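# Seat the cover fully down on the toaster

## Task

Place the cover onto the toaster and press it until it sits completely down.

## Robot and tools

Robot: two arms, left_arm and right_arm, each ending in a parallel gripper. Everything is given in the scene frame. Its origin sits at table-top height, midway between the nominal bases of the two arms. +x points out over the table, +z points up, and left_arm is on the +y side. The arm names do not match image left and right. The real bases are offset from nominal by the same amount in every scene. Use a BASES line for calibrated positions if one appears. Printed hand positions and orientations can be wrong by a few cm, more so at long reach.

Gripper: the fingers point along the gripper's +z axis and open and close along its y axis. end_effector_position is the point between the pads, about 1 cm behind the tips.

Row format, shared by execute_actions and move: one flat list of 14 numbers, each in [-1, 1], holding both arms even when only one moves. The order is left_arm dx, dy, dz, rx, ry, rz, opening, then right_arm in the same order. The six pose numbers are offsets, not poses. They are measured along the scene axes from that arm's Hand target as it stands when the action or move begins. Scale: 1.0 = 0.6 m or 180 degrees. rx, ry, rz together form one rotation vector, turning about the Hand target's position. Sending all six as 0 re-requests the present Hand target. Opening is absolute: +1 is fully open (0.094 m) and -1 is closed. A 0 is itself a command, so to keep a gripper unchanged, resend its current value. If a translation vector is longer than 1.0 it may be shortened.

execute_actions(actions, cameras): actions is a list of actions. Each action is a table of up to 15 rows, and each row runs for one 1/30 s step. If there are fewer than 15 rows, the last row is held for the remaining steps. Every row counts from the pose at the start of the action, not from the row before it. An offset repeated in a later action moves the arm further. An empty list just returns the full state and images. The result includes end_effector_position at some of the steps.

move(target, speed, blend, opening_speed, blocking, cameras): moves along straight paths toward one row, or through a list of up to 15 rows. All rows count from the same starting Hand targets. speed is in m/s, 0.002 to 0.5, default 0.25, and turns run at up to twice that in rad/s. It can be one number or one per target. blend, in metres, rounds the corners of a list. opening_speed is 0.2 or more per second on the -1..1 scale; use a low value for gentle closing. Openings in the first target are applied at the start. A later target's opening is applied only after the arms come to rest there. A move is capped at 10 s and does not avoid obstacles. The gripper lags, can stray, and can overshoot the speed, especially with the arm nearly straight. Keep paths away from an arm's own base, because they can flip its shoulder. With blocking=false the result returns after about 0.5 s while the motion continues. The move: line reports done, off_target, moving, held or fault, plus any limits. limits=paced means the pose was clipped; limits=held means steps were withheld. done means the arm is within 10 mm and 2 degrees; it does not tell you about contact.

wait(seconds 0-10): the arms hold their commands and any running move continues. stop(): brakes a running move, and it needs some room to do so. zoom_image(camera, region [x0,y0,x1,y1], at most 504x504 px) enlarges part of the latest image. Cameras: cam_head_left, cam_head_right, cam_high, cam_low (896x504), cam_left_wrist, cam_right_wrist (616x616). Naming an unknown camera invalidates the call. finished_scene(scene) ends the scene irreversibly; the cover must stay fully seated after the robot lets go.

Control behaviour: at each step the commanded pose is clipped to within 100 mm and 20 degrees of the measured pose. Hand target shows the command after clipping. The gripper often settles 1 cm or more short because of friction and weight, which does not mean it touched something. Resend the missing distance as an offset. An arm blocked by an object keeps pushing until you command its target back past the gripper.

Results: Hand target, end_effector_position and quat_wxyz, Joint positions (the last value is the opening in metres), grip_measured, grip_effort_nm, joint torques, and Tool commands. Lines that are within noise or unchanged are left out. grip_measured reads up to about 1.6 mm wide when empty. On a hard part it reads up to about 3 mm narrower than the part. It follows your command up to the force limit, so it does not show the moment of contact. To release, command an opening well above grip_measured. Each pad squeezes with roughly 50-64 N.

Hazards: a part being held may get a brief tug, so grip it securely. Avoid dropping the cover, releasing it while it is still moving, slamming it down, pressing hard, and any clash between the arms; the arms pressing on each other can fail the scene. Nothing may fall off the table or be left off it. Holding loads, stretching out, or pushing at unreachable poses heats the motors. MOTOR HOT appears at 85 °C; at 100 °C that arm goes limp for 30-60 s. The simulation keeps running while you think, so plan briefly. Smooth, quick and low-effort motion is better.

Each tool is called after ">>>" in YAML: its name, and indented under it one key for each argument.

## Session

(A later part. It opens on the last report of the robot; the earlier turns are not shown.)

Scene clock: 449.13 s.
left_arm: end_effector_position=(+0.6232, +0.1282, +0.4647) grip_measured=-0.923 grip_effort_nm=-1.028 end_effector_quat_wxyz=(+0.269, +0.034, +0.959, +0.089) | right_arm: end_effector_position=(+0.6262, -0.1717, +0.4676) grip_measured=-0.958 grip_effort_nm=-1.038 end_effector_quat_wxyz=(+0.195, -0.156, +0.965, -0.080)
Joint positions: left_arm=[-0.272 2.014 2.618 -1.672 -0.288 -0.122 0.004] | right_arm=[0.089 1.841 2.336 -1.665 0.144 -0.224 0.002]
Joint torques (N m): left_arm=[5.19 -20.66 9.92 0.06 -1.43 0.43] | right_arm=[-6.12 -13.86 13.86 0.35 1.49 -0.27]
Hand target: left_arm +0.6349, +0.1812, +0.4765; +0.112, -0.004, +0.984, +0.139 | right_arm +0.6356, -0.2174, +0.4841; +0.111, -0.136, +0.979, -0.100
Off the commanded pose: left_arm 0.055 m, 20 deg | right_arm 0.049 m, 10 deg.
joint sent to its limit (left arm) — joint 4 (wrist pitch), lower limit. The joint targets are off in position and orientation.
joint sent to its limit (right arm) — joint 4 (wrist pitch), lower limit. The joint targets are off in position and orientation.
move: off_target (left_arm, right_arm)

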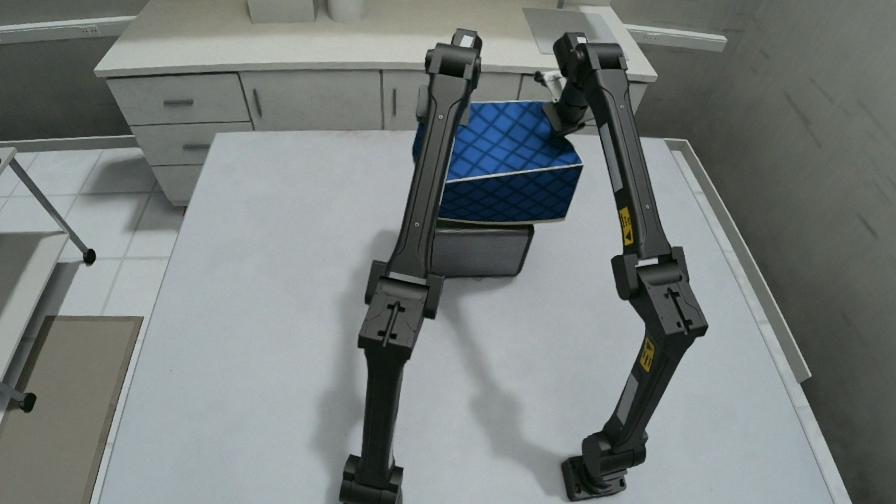

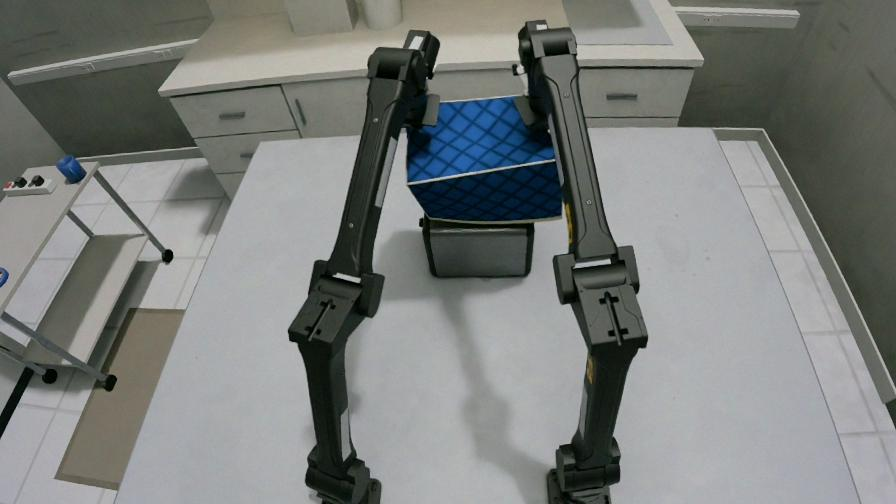

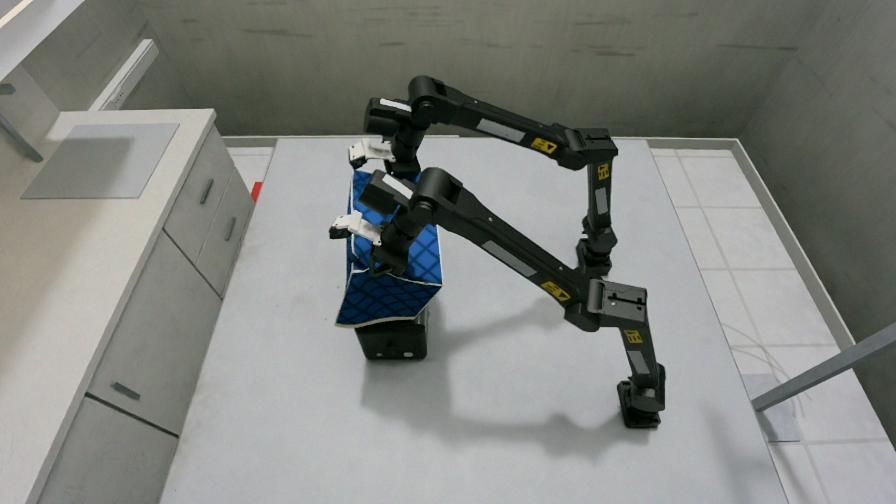

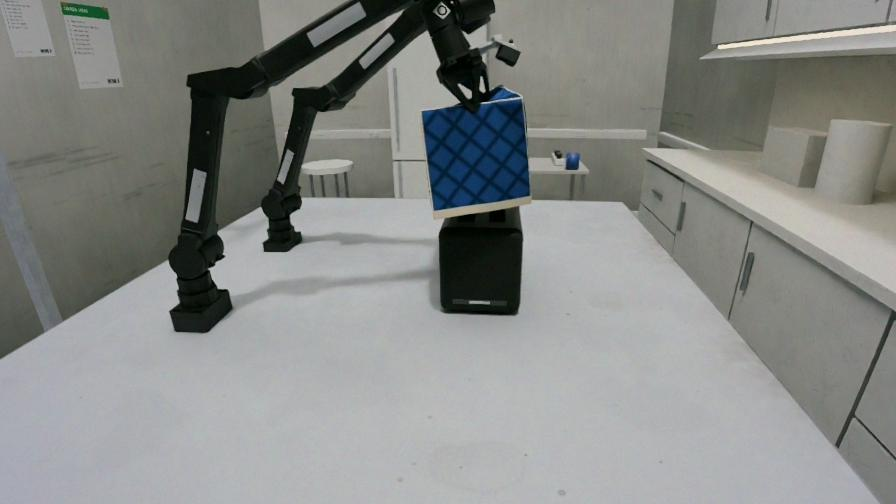

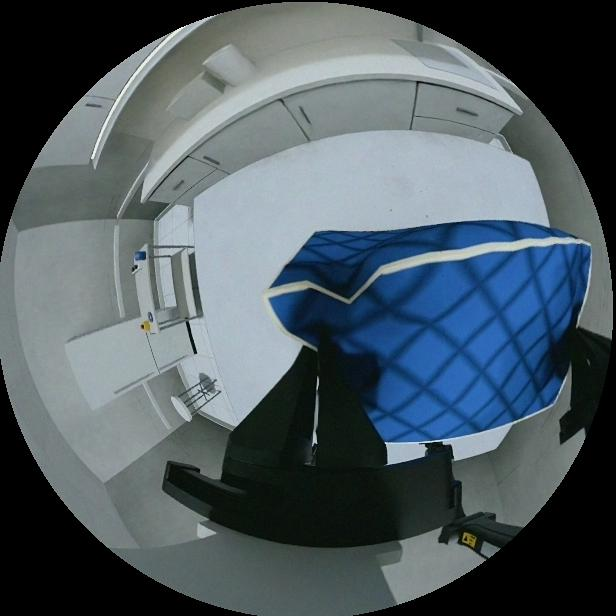

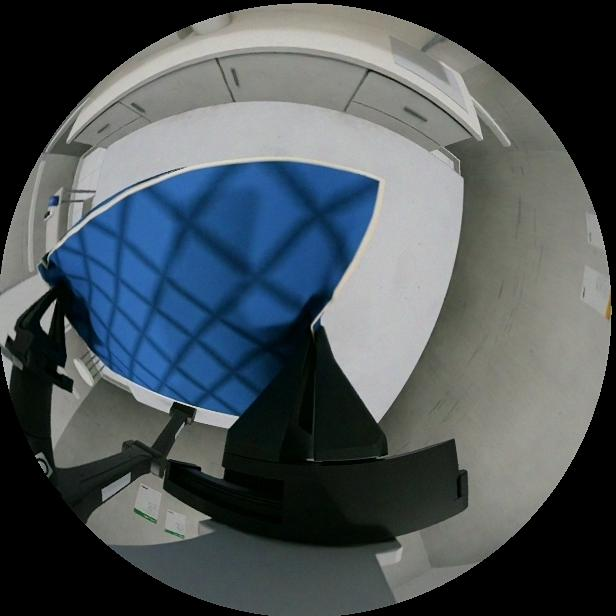

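>>> move:
  target:
    - [-0.055,0.035,0.0,0,0,0,-1,0.0,0.035,0.0,0,0,0,-1]
    - [-0.055,0.035,-0.05,0,0,0,-1,0.0,0.035,-0.05,0,0,0,-1]
  speed: 0.08

>>> zoom_image:
  camera: "cam_low"
  region: [410, 80, 570, 260]

>>> zoom_image:
  camera: "cam_high"
  region: [320, 140, 480, 380]

Scene clock: 460.37 s.
left_arm: end_effector_position=(+0.6055, +0.1393, +0.4245) grip_measured=-0.923 grip_effort_nm=-1.028 end_effector_quat_wxyz=(+0.211, +0.037, +0.972, +0.099) | right_arm: end_effector_position=(+0.6298, -0.1626, +0.4563) grip_measured=-0.958 grip_effort_nm=-1.033 end_effector_quat_wxyz=(+0.185, -0.159, +0.967, -0.079)
Joint positions: left_arm=[-0.261 1.96 2.444 -1.673 -0.281 -0.125 0.004] | right_arm=[0.104 1.859 2.336 -1.67 0.148 -0.213 0.002]
Joint torques (N m): left_arm=[5.77 -24.82 6.67 -0.06 -1.41 0.31] | right_arm=[-4.42 -14.33 9.61 0.44 1.73 0.04]
Hand target: left_arm +0.6019, +0.2020, +0.4464; +0.112, -0.004, +0.984, +0.138 | right_arm +0.6357, -0.1965, +0.4538; +0.111, -0.136, +0.979, -0.101
Off the commanded pose: left_arm 0.067 m, 13 deg | right_arm 0.034 m, 9 deg.
joint sent to its limit (left arm) — joint 4 (wrist pitch), lower limit. The joint targets are off in position and orientation.
joint sent to its limit (right arm) — joint 4 (wrist pitch), lower limit. The joint targets are off in orientation, not in position.
move: off_target (left_arm, right_arm)

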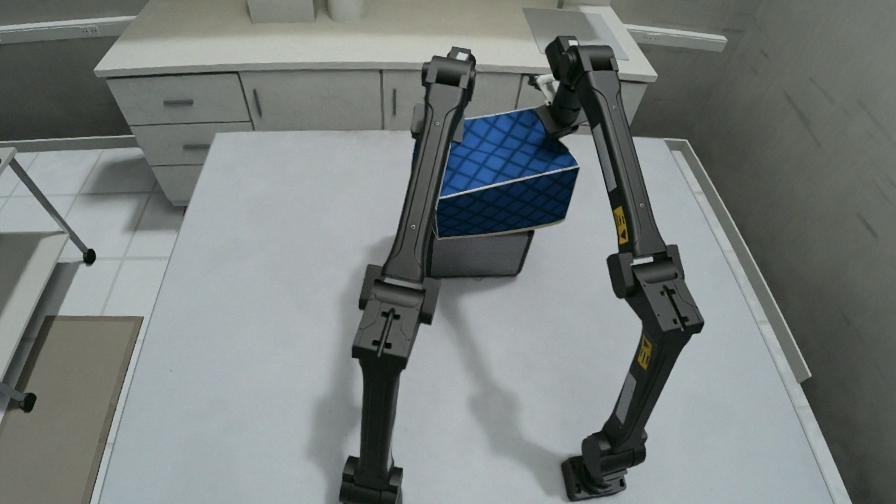

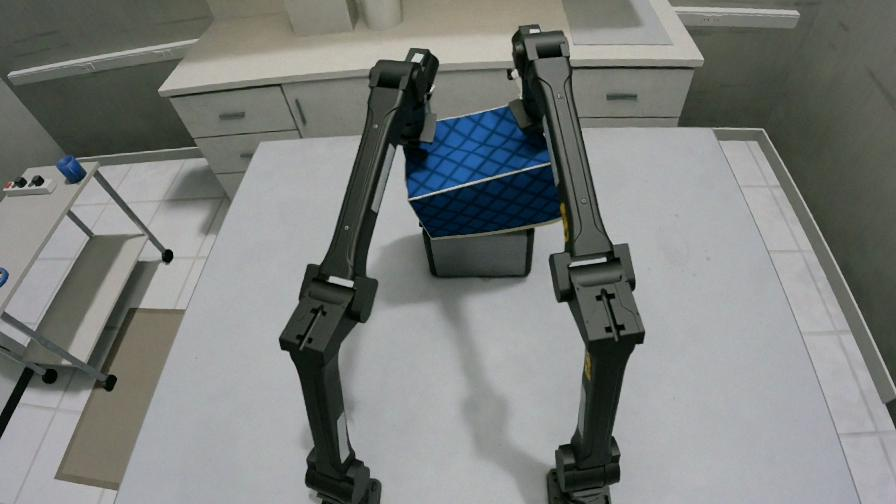

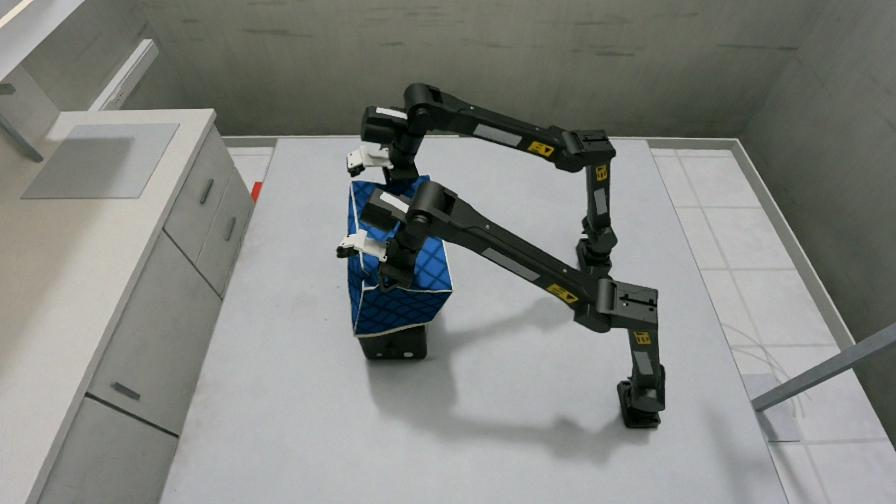

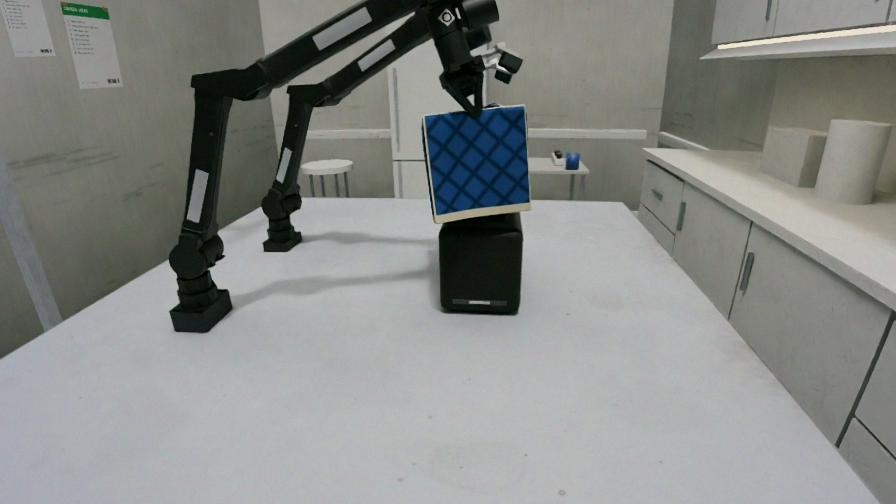

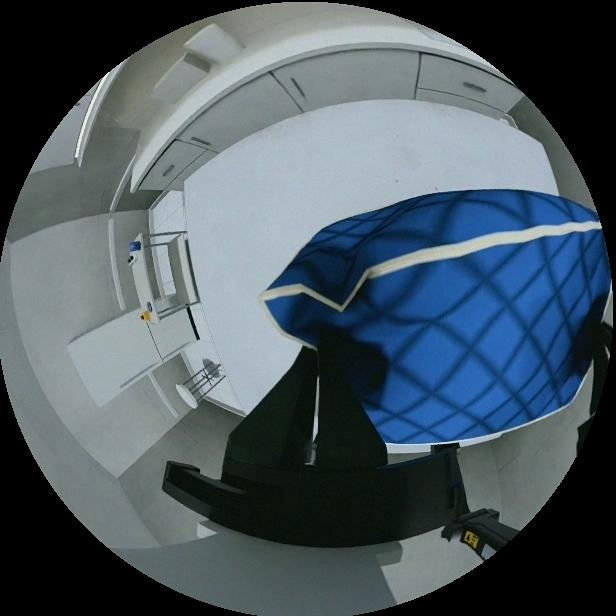

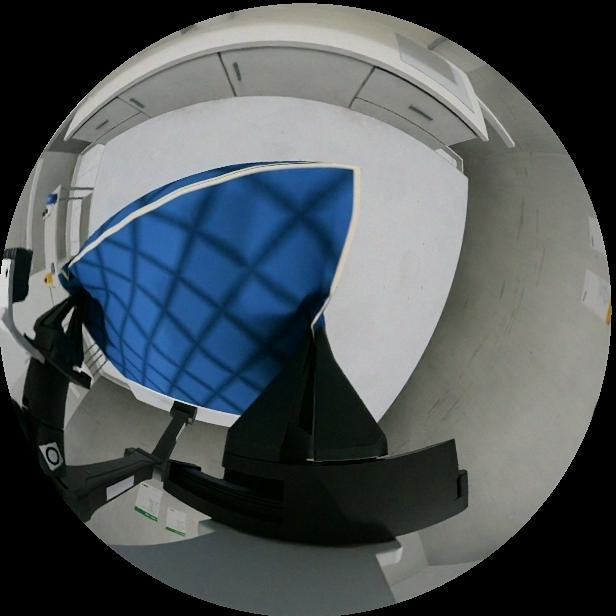

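Scaled by 2.800.

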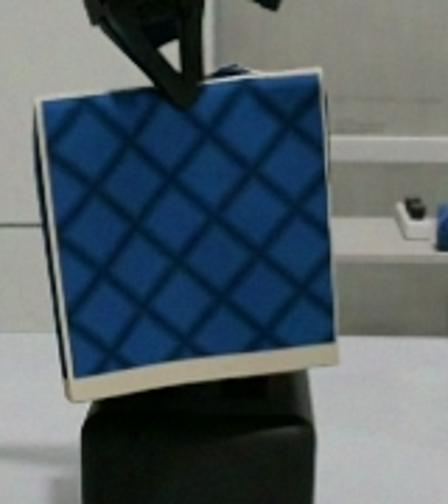

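Scaled by 2.100.

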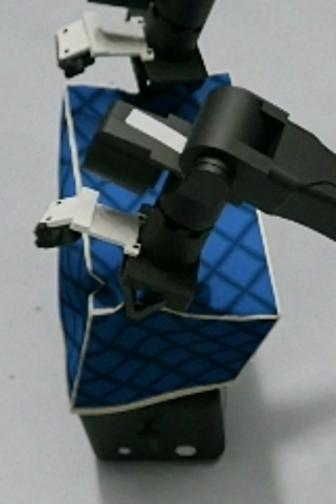

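>>> move:
  target: [0,0,-0.05,0,0,0,-1,0,0,-0.085,0,0,0,-1]
  speed: 0.08

>>> zoom_image:
  camera: "cam_low"
  region: [410, 80, 570, 260]

>>> zoom_image:
  camera: "cam_high"
  region: [320, 140, 480, 380]

Scene clock: 476.60 s.
left_arm: end_effector_position=(+0.6014, +0.1405, +0.4002) grip_measured=-0.923 grip_effort_nm=-1.018 end_effector_quat_wxyz=(+0.183, +0.035, +0.977, +0.104) | right_arm: end_effector_position=(+0.6299, -0.1614, +0.4159) grip_measured=-0.958 grip_effort_nm=-1.048 end_effector_quat_wxyz=(+0.143, -0.157, +0.974, -0.077)
Joint positions: left_arm=[-0.261 1.957 2.383 -1.673 -0.28 -0.138 0.004] | right_arm=[0.106 1.878 2.268 -1.67 0.148 -0.198 0.002]
Joint torques (N m): left_arm=[5.89 -23.82 6.98 -0.05 -1.38 0.26] | right_arm=[-4.42 -14.39 8.29 0.32 1.76 0.08]
Hand target: left_arm +0.6019, +0.2021, +0.4165; +0.112, -0.004, +0.984, +0.138 | right_arm +0.6356, -0.1964, +0.4029; +0.111, -0.136, +0.979, -0.101
Off the commanded pose: left_arm 0.064 m, 10 deg | right_arm 0.038 m, 5 deg.
joint sent to its limit (left arm) — joint 4 (wrist pitch), lower limit. The joint targets are off in position and orientation.
joint sent to its limit (right arm) — joint 4 (wrist pitch), lower limit. The joint targets still meet the commanded pose.
move: off_target (left_arm, right_arm)

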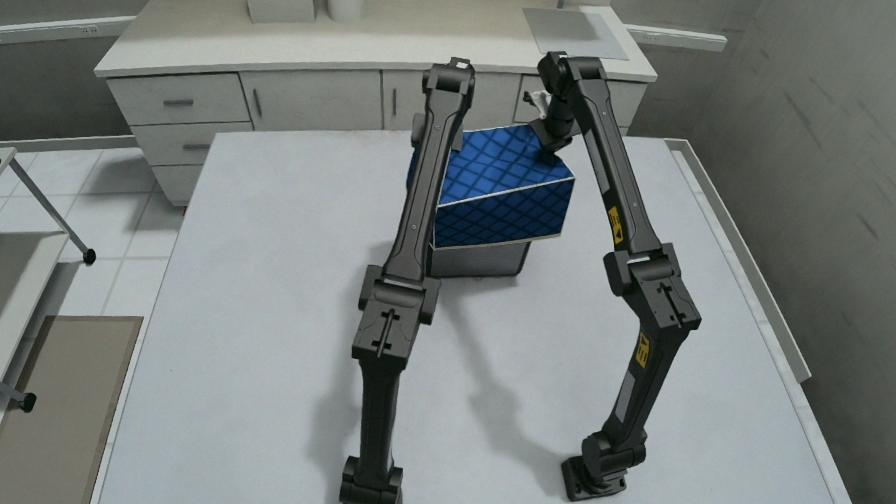

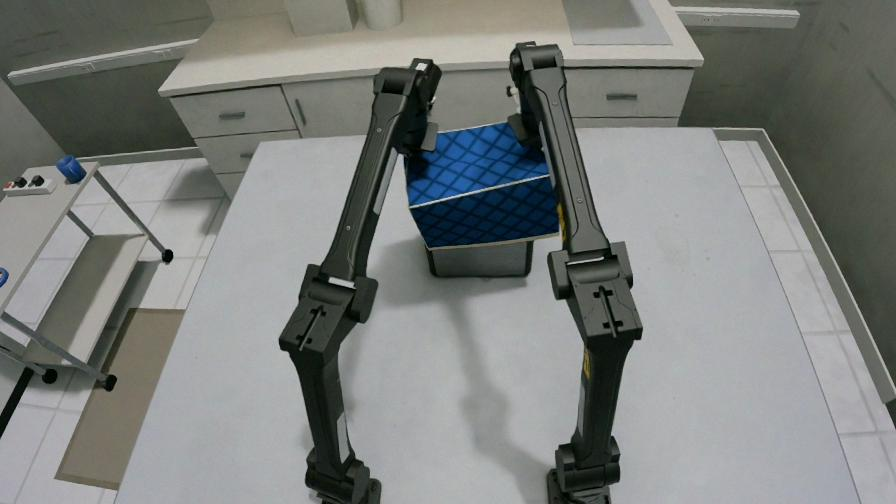

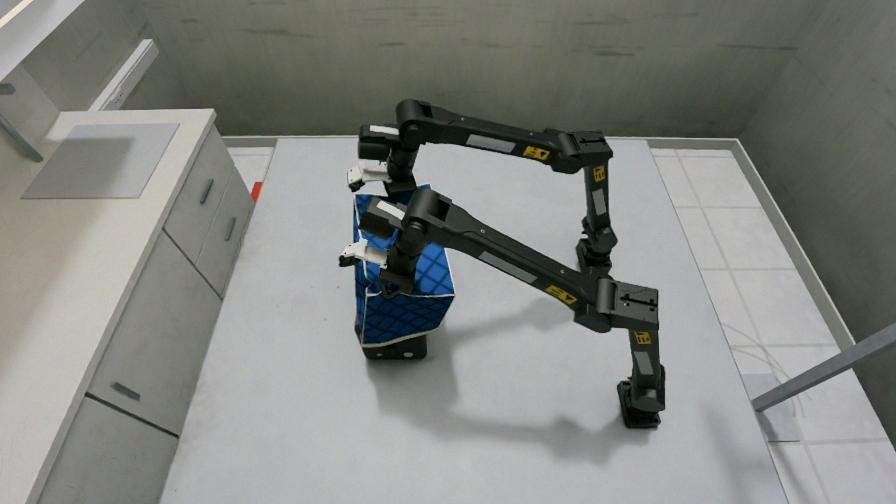

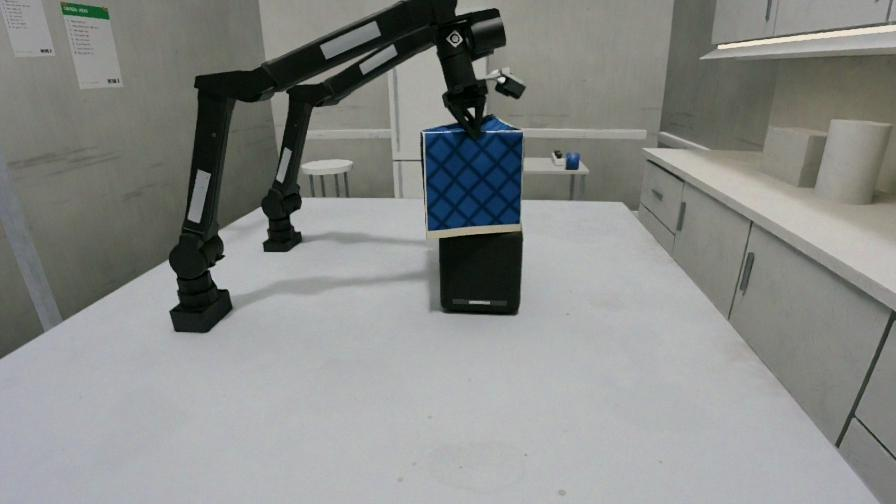

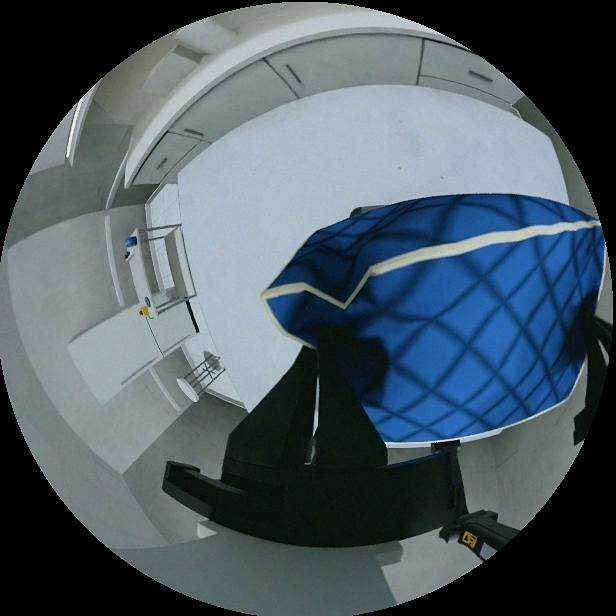

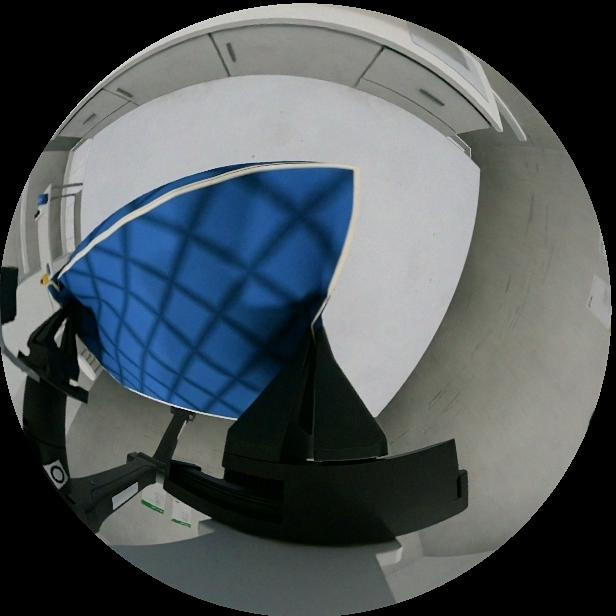

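Scaled by 2.800.

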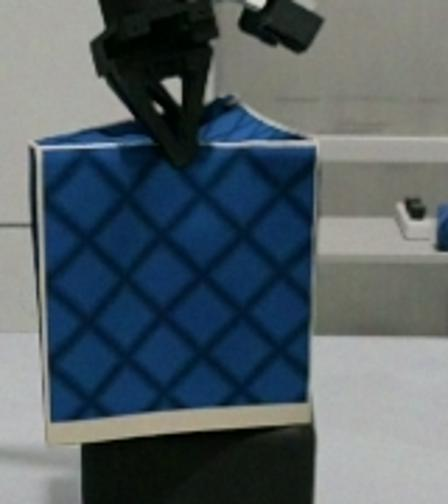

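Scaled by 2.100.

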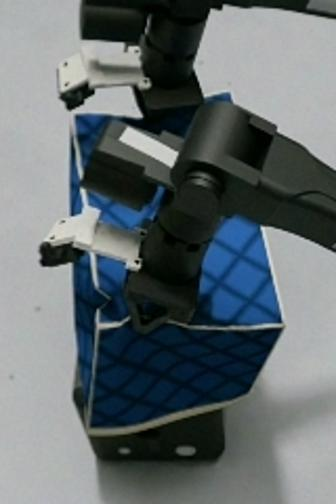

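>>> move:
  target:
    - [0,0,0.05,0,0,0,-1,0,0,0.05,0,0,0,-1]
    - [0.045,0,0.05,0,0,0,-1,0.045,0,0.05,0,0,0,-1]
  speed: 0.08

>>> zoom_image:
  camera: "cam_low"
  region: [410, 80, 570, 260]

>>> zoom_image:
  camera: "cam_high"
  region: [320, 140, 480, 380]

Scene clock: 484.83 s.
left_arm: end_effector_position=(+0.6186, +0.1435, +0.4265) grip_measured=-0.923 grip_effort_nm=-1.023 end_effector_quat_wxyz=(+0.220, +0.031, +0.970, +0.097) | right_arm: end_effector_position=(+0.6489, -0.1587, +0.4219) grip_measured=-0.958 grip_effort_nm=-1.038 end_effector_quat_wxyz=(+0.160, -0.155, +0.972, -0.077)
Joint positions: left_arm=[-0.249 1.995 2.502 -1.673 -0.278 -0.123 0.004] | right_arm=[0.106 1.926 2.352 -1.67 0.148 -0.198 0.002]
Joint torques (N m): left_arm=[5.89 -21.54 10.19 -0.03 -1.45 0.46] | right_arm=[-4.84 -14.51 13.97 0.39 1.7 -0.12]
Hand target: left_arm +0.6289, +0.2021, +0.4465; +0.112, -0.004, +0.984, +0.138 | right_arm +0.6626, -0.1965, +0.4329; +0.111, -0.136, +0.979, -0.101
Off the commanded pose: left_arm 0.063 m, 14 deg | right_arm 0.042 m, 7 deg.
joint sent to its limit (left arm) — joint 4 (wrist pitch), lower limit. The joint targets are off in position and orientation.
joint sent to its limit (right arm) — joint 4 (wrist pitch), lower limit. The joint targets are off in orientation, not in position.
move: off_target (left_arm, right_arm)

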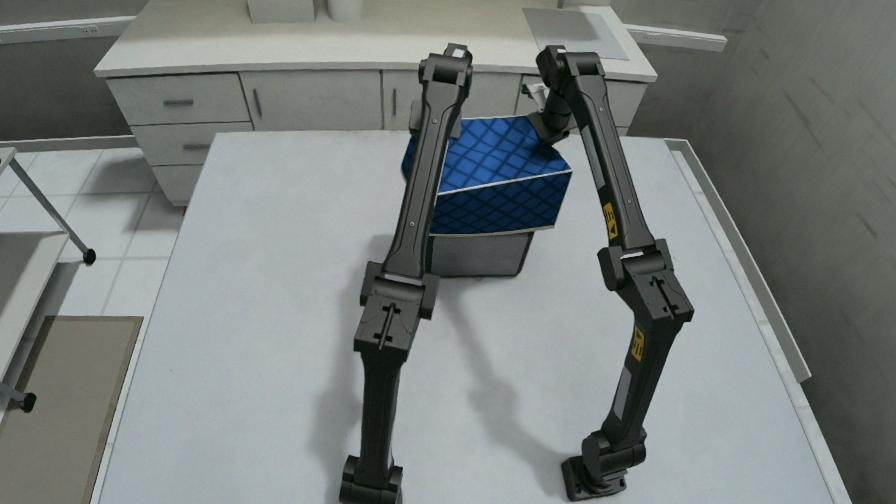

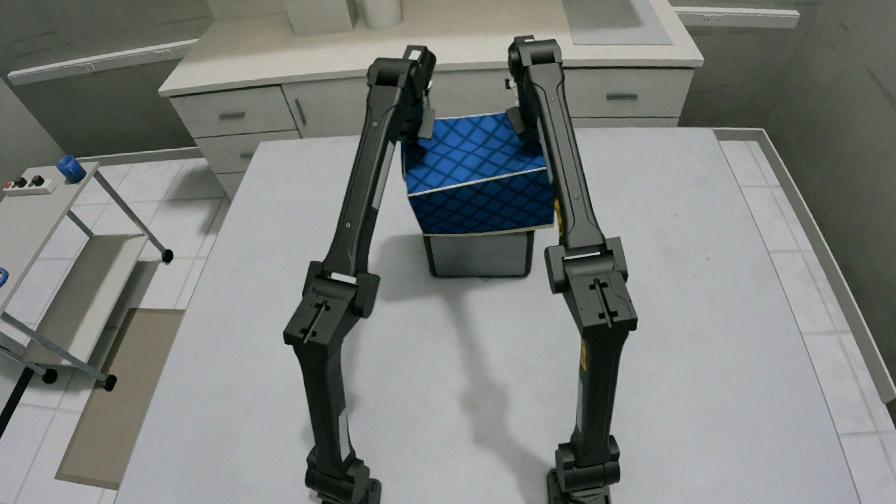

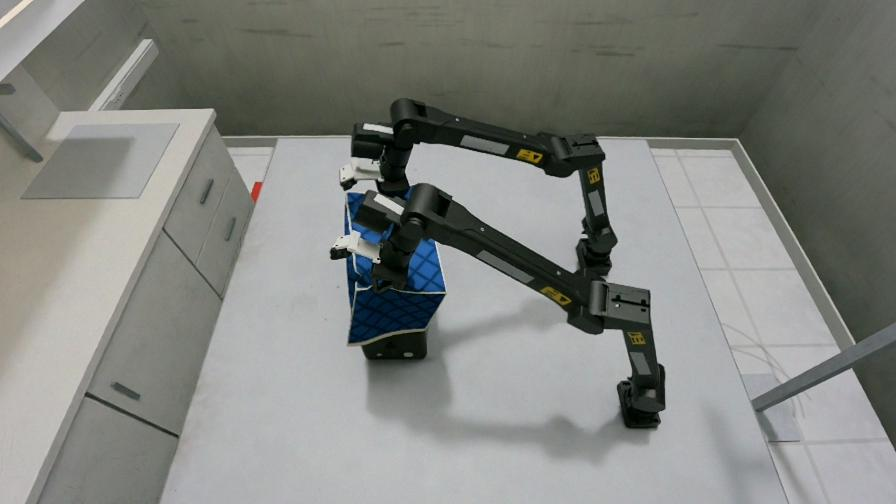

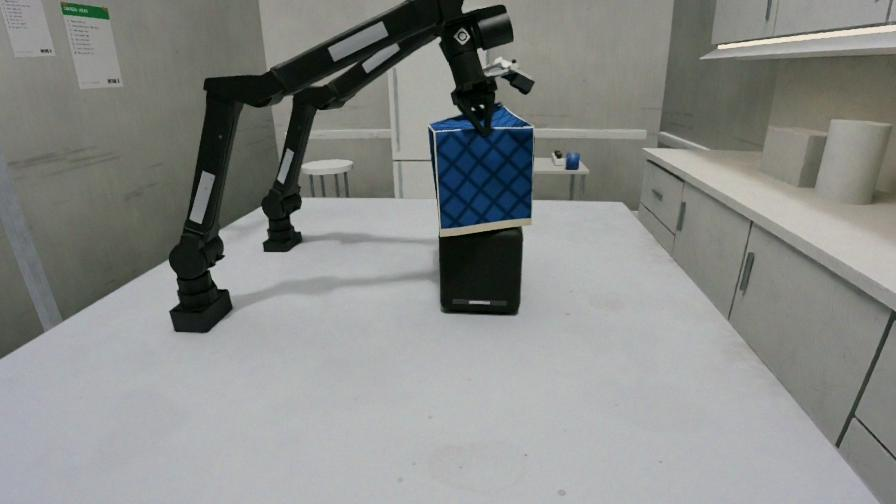

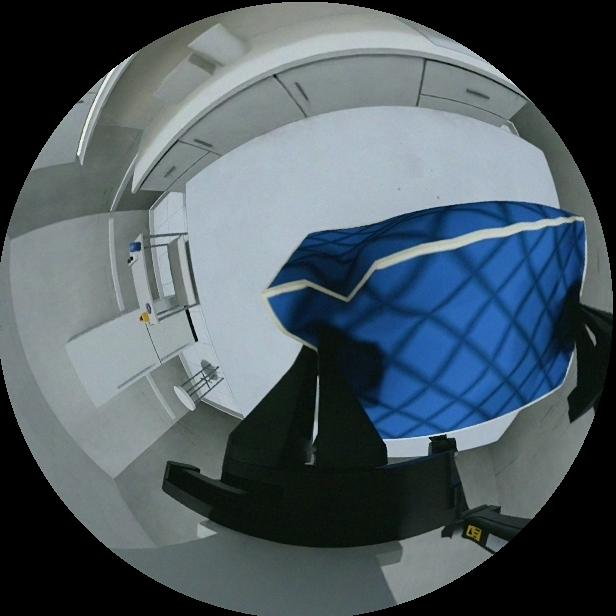

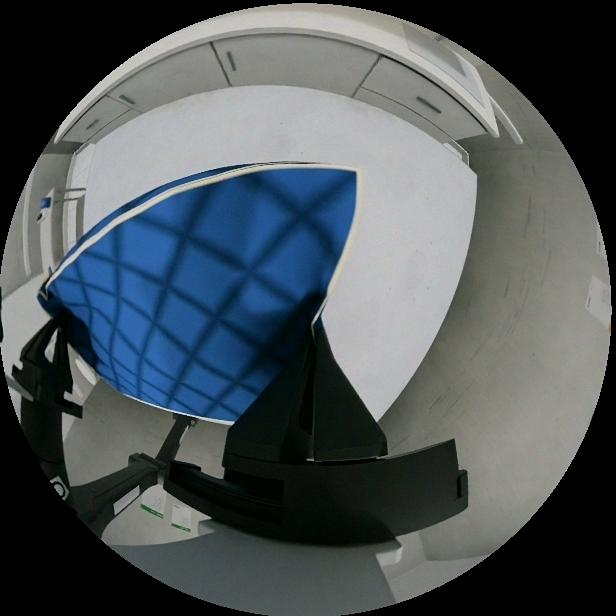

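Scaled by 2.800.

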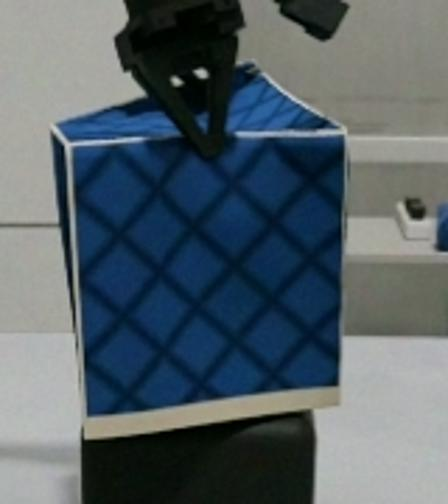

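Scaled by 2.100.

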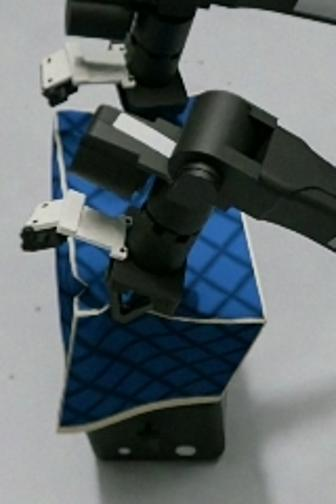

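>>> move:
  target: [-0.013,0,-0.06,0,0,0,-1,-0.013,0,-0.06,0,0,0,-1]
  speed: 0.08

>>> zoom_image:
  camera: "cam_low"
  region: [410, 80, 570, 260]

>>> zoom_image:
  camera: "cam_high"
  region: [320, 140, 480, 380]

Scene clock: 493.00 s.
left_arm: end_effector_position=(+0.6164, +0.1440, +0.4057) grip_measured=-0.923 grip_effort_nm=-1.033 end_effector_quat_wxyz=(+0.197, +0.032, +0.975, +0.101) | right_arm: end_effector_position=(+0.6477, -0.1588, +0.4145) grip_measured=-0.958 grip_effort_nm=-1.028 end_effector_quat_wxyz=(+0.152, -0.156, +0.973, -0.077)
Joint positions: left_arm=[-0.249 1.995 2.453 -1.673 -0.278 -0.129 0.004] | right_arm=[0.106 1.926 2.335 -1.67 0.148 -0.198 0.002]
Joint torques (N m): left_arm=[5.25 -22.59 7.09 -0.01 -1.43 0.27] | right_arm=[-4.66 -14.62 8.1 0.36 1.7 0.01]
Hand target: left_arm +0.6211, +0.2021, +0.4105; +0.112, -0.004, +0.984, +0.138 | right_arm +0.6549, -0.1965, +0.3970; +0.111, -0.136, +0.979, -0.101
Off the commanded pose: left_arm 0.059 m, 11 deg | right_arm 0.042 m, 6 deg.
joint sent to its limit (left arm) — joint 4 (wrist pitch), lower limit. The joint targets are off in orientation, not in position.
joint sent to its limit (right arm) — joint 4 (wrist pitch), lower limit. The joint targets still meet the commanded pose.
move: off_target (left_arm, right_arm)

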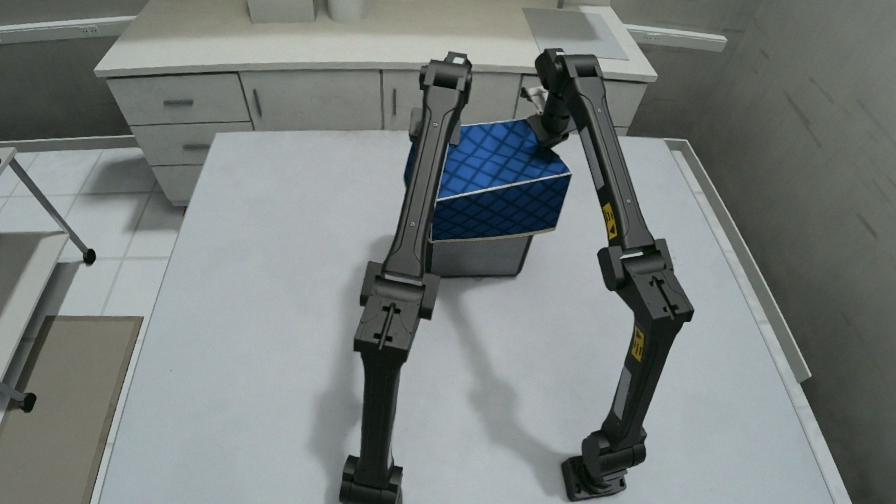

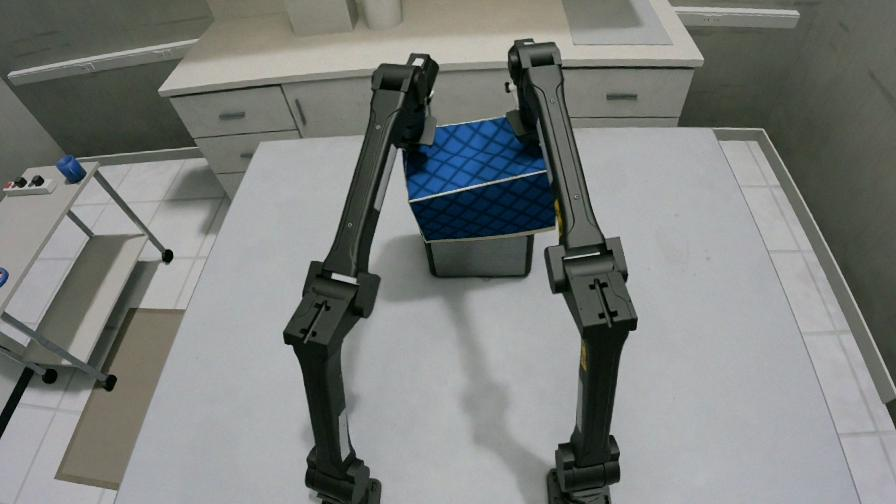

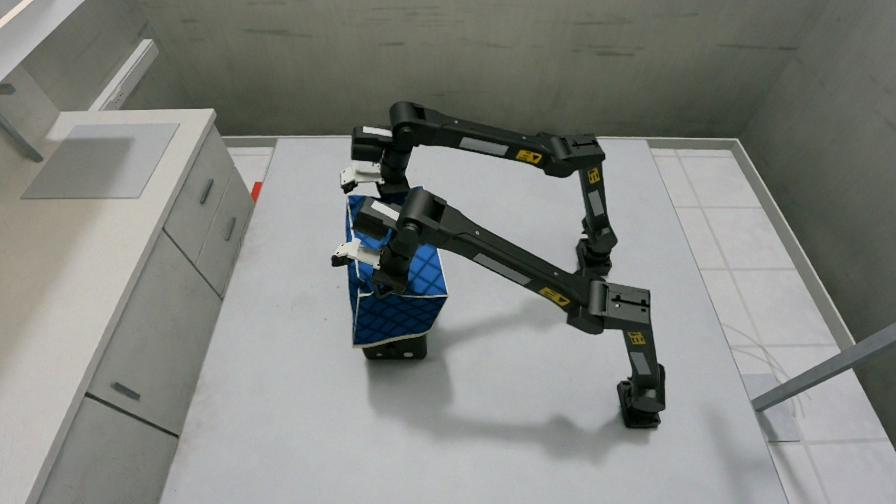

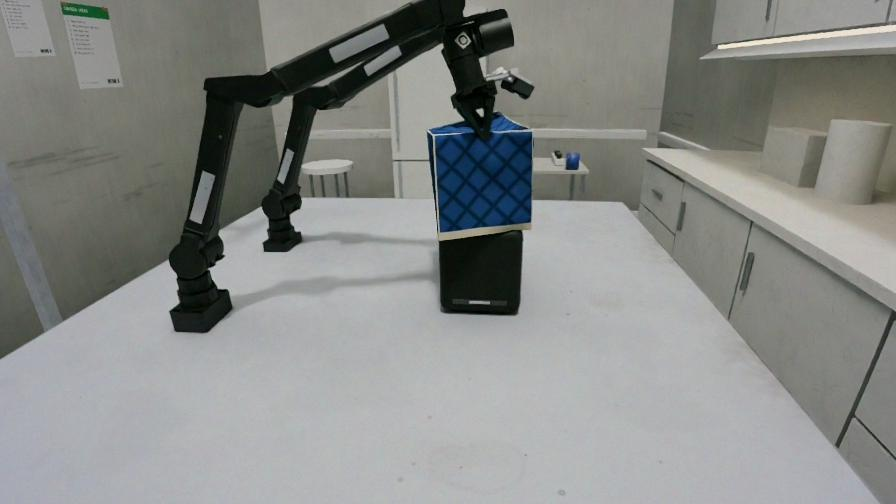

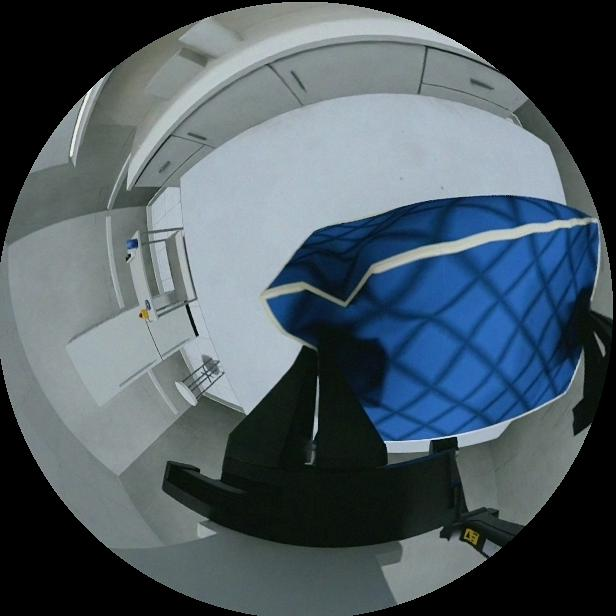

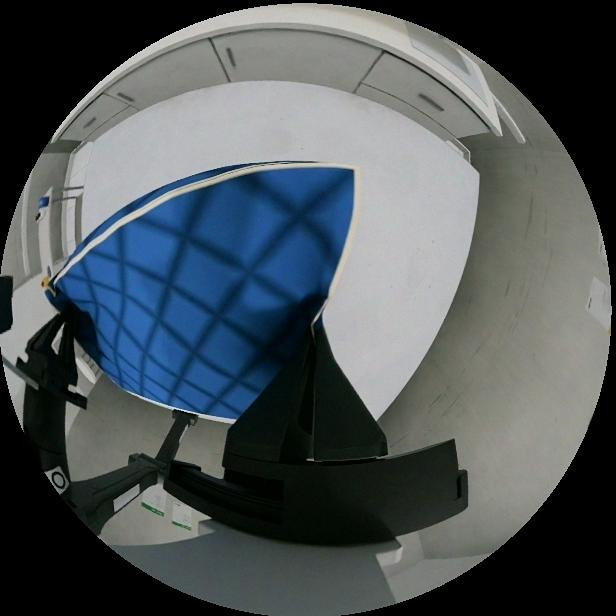

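Scaled by 2.800.

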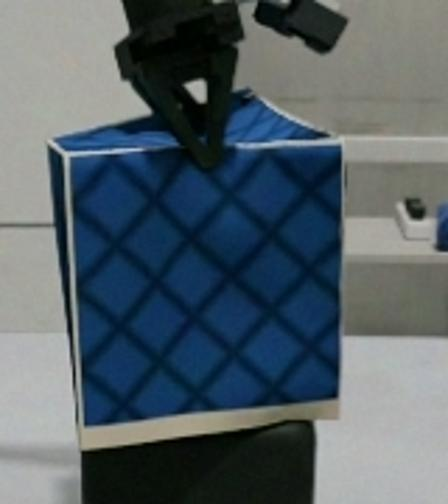

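Scaled by 2.100.

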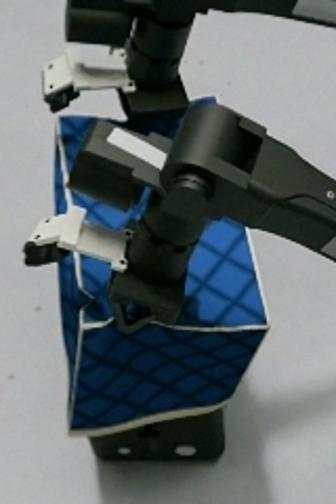

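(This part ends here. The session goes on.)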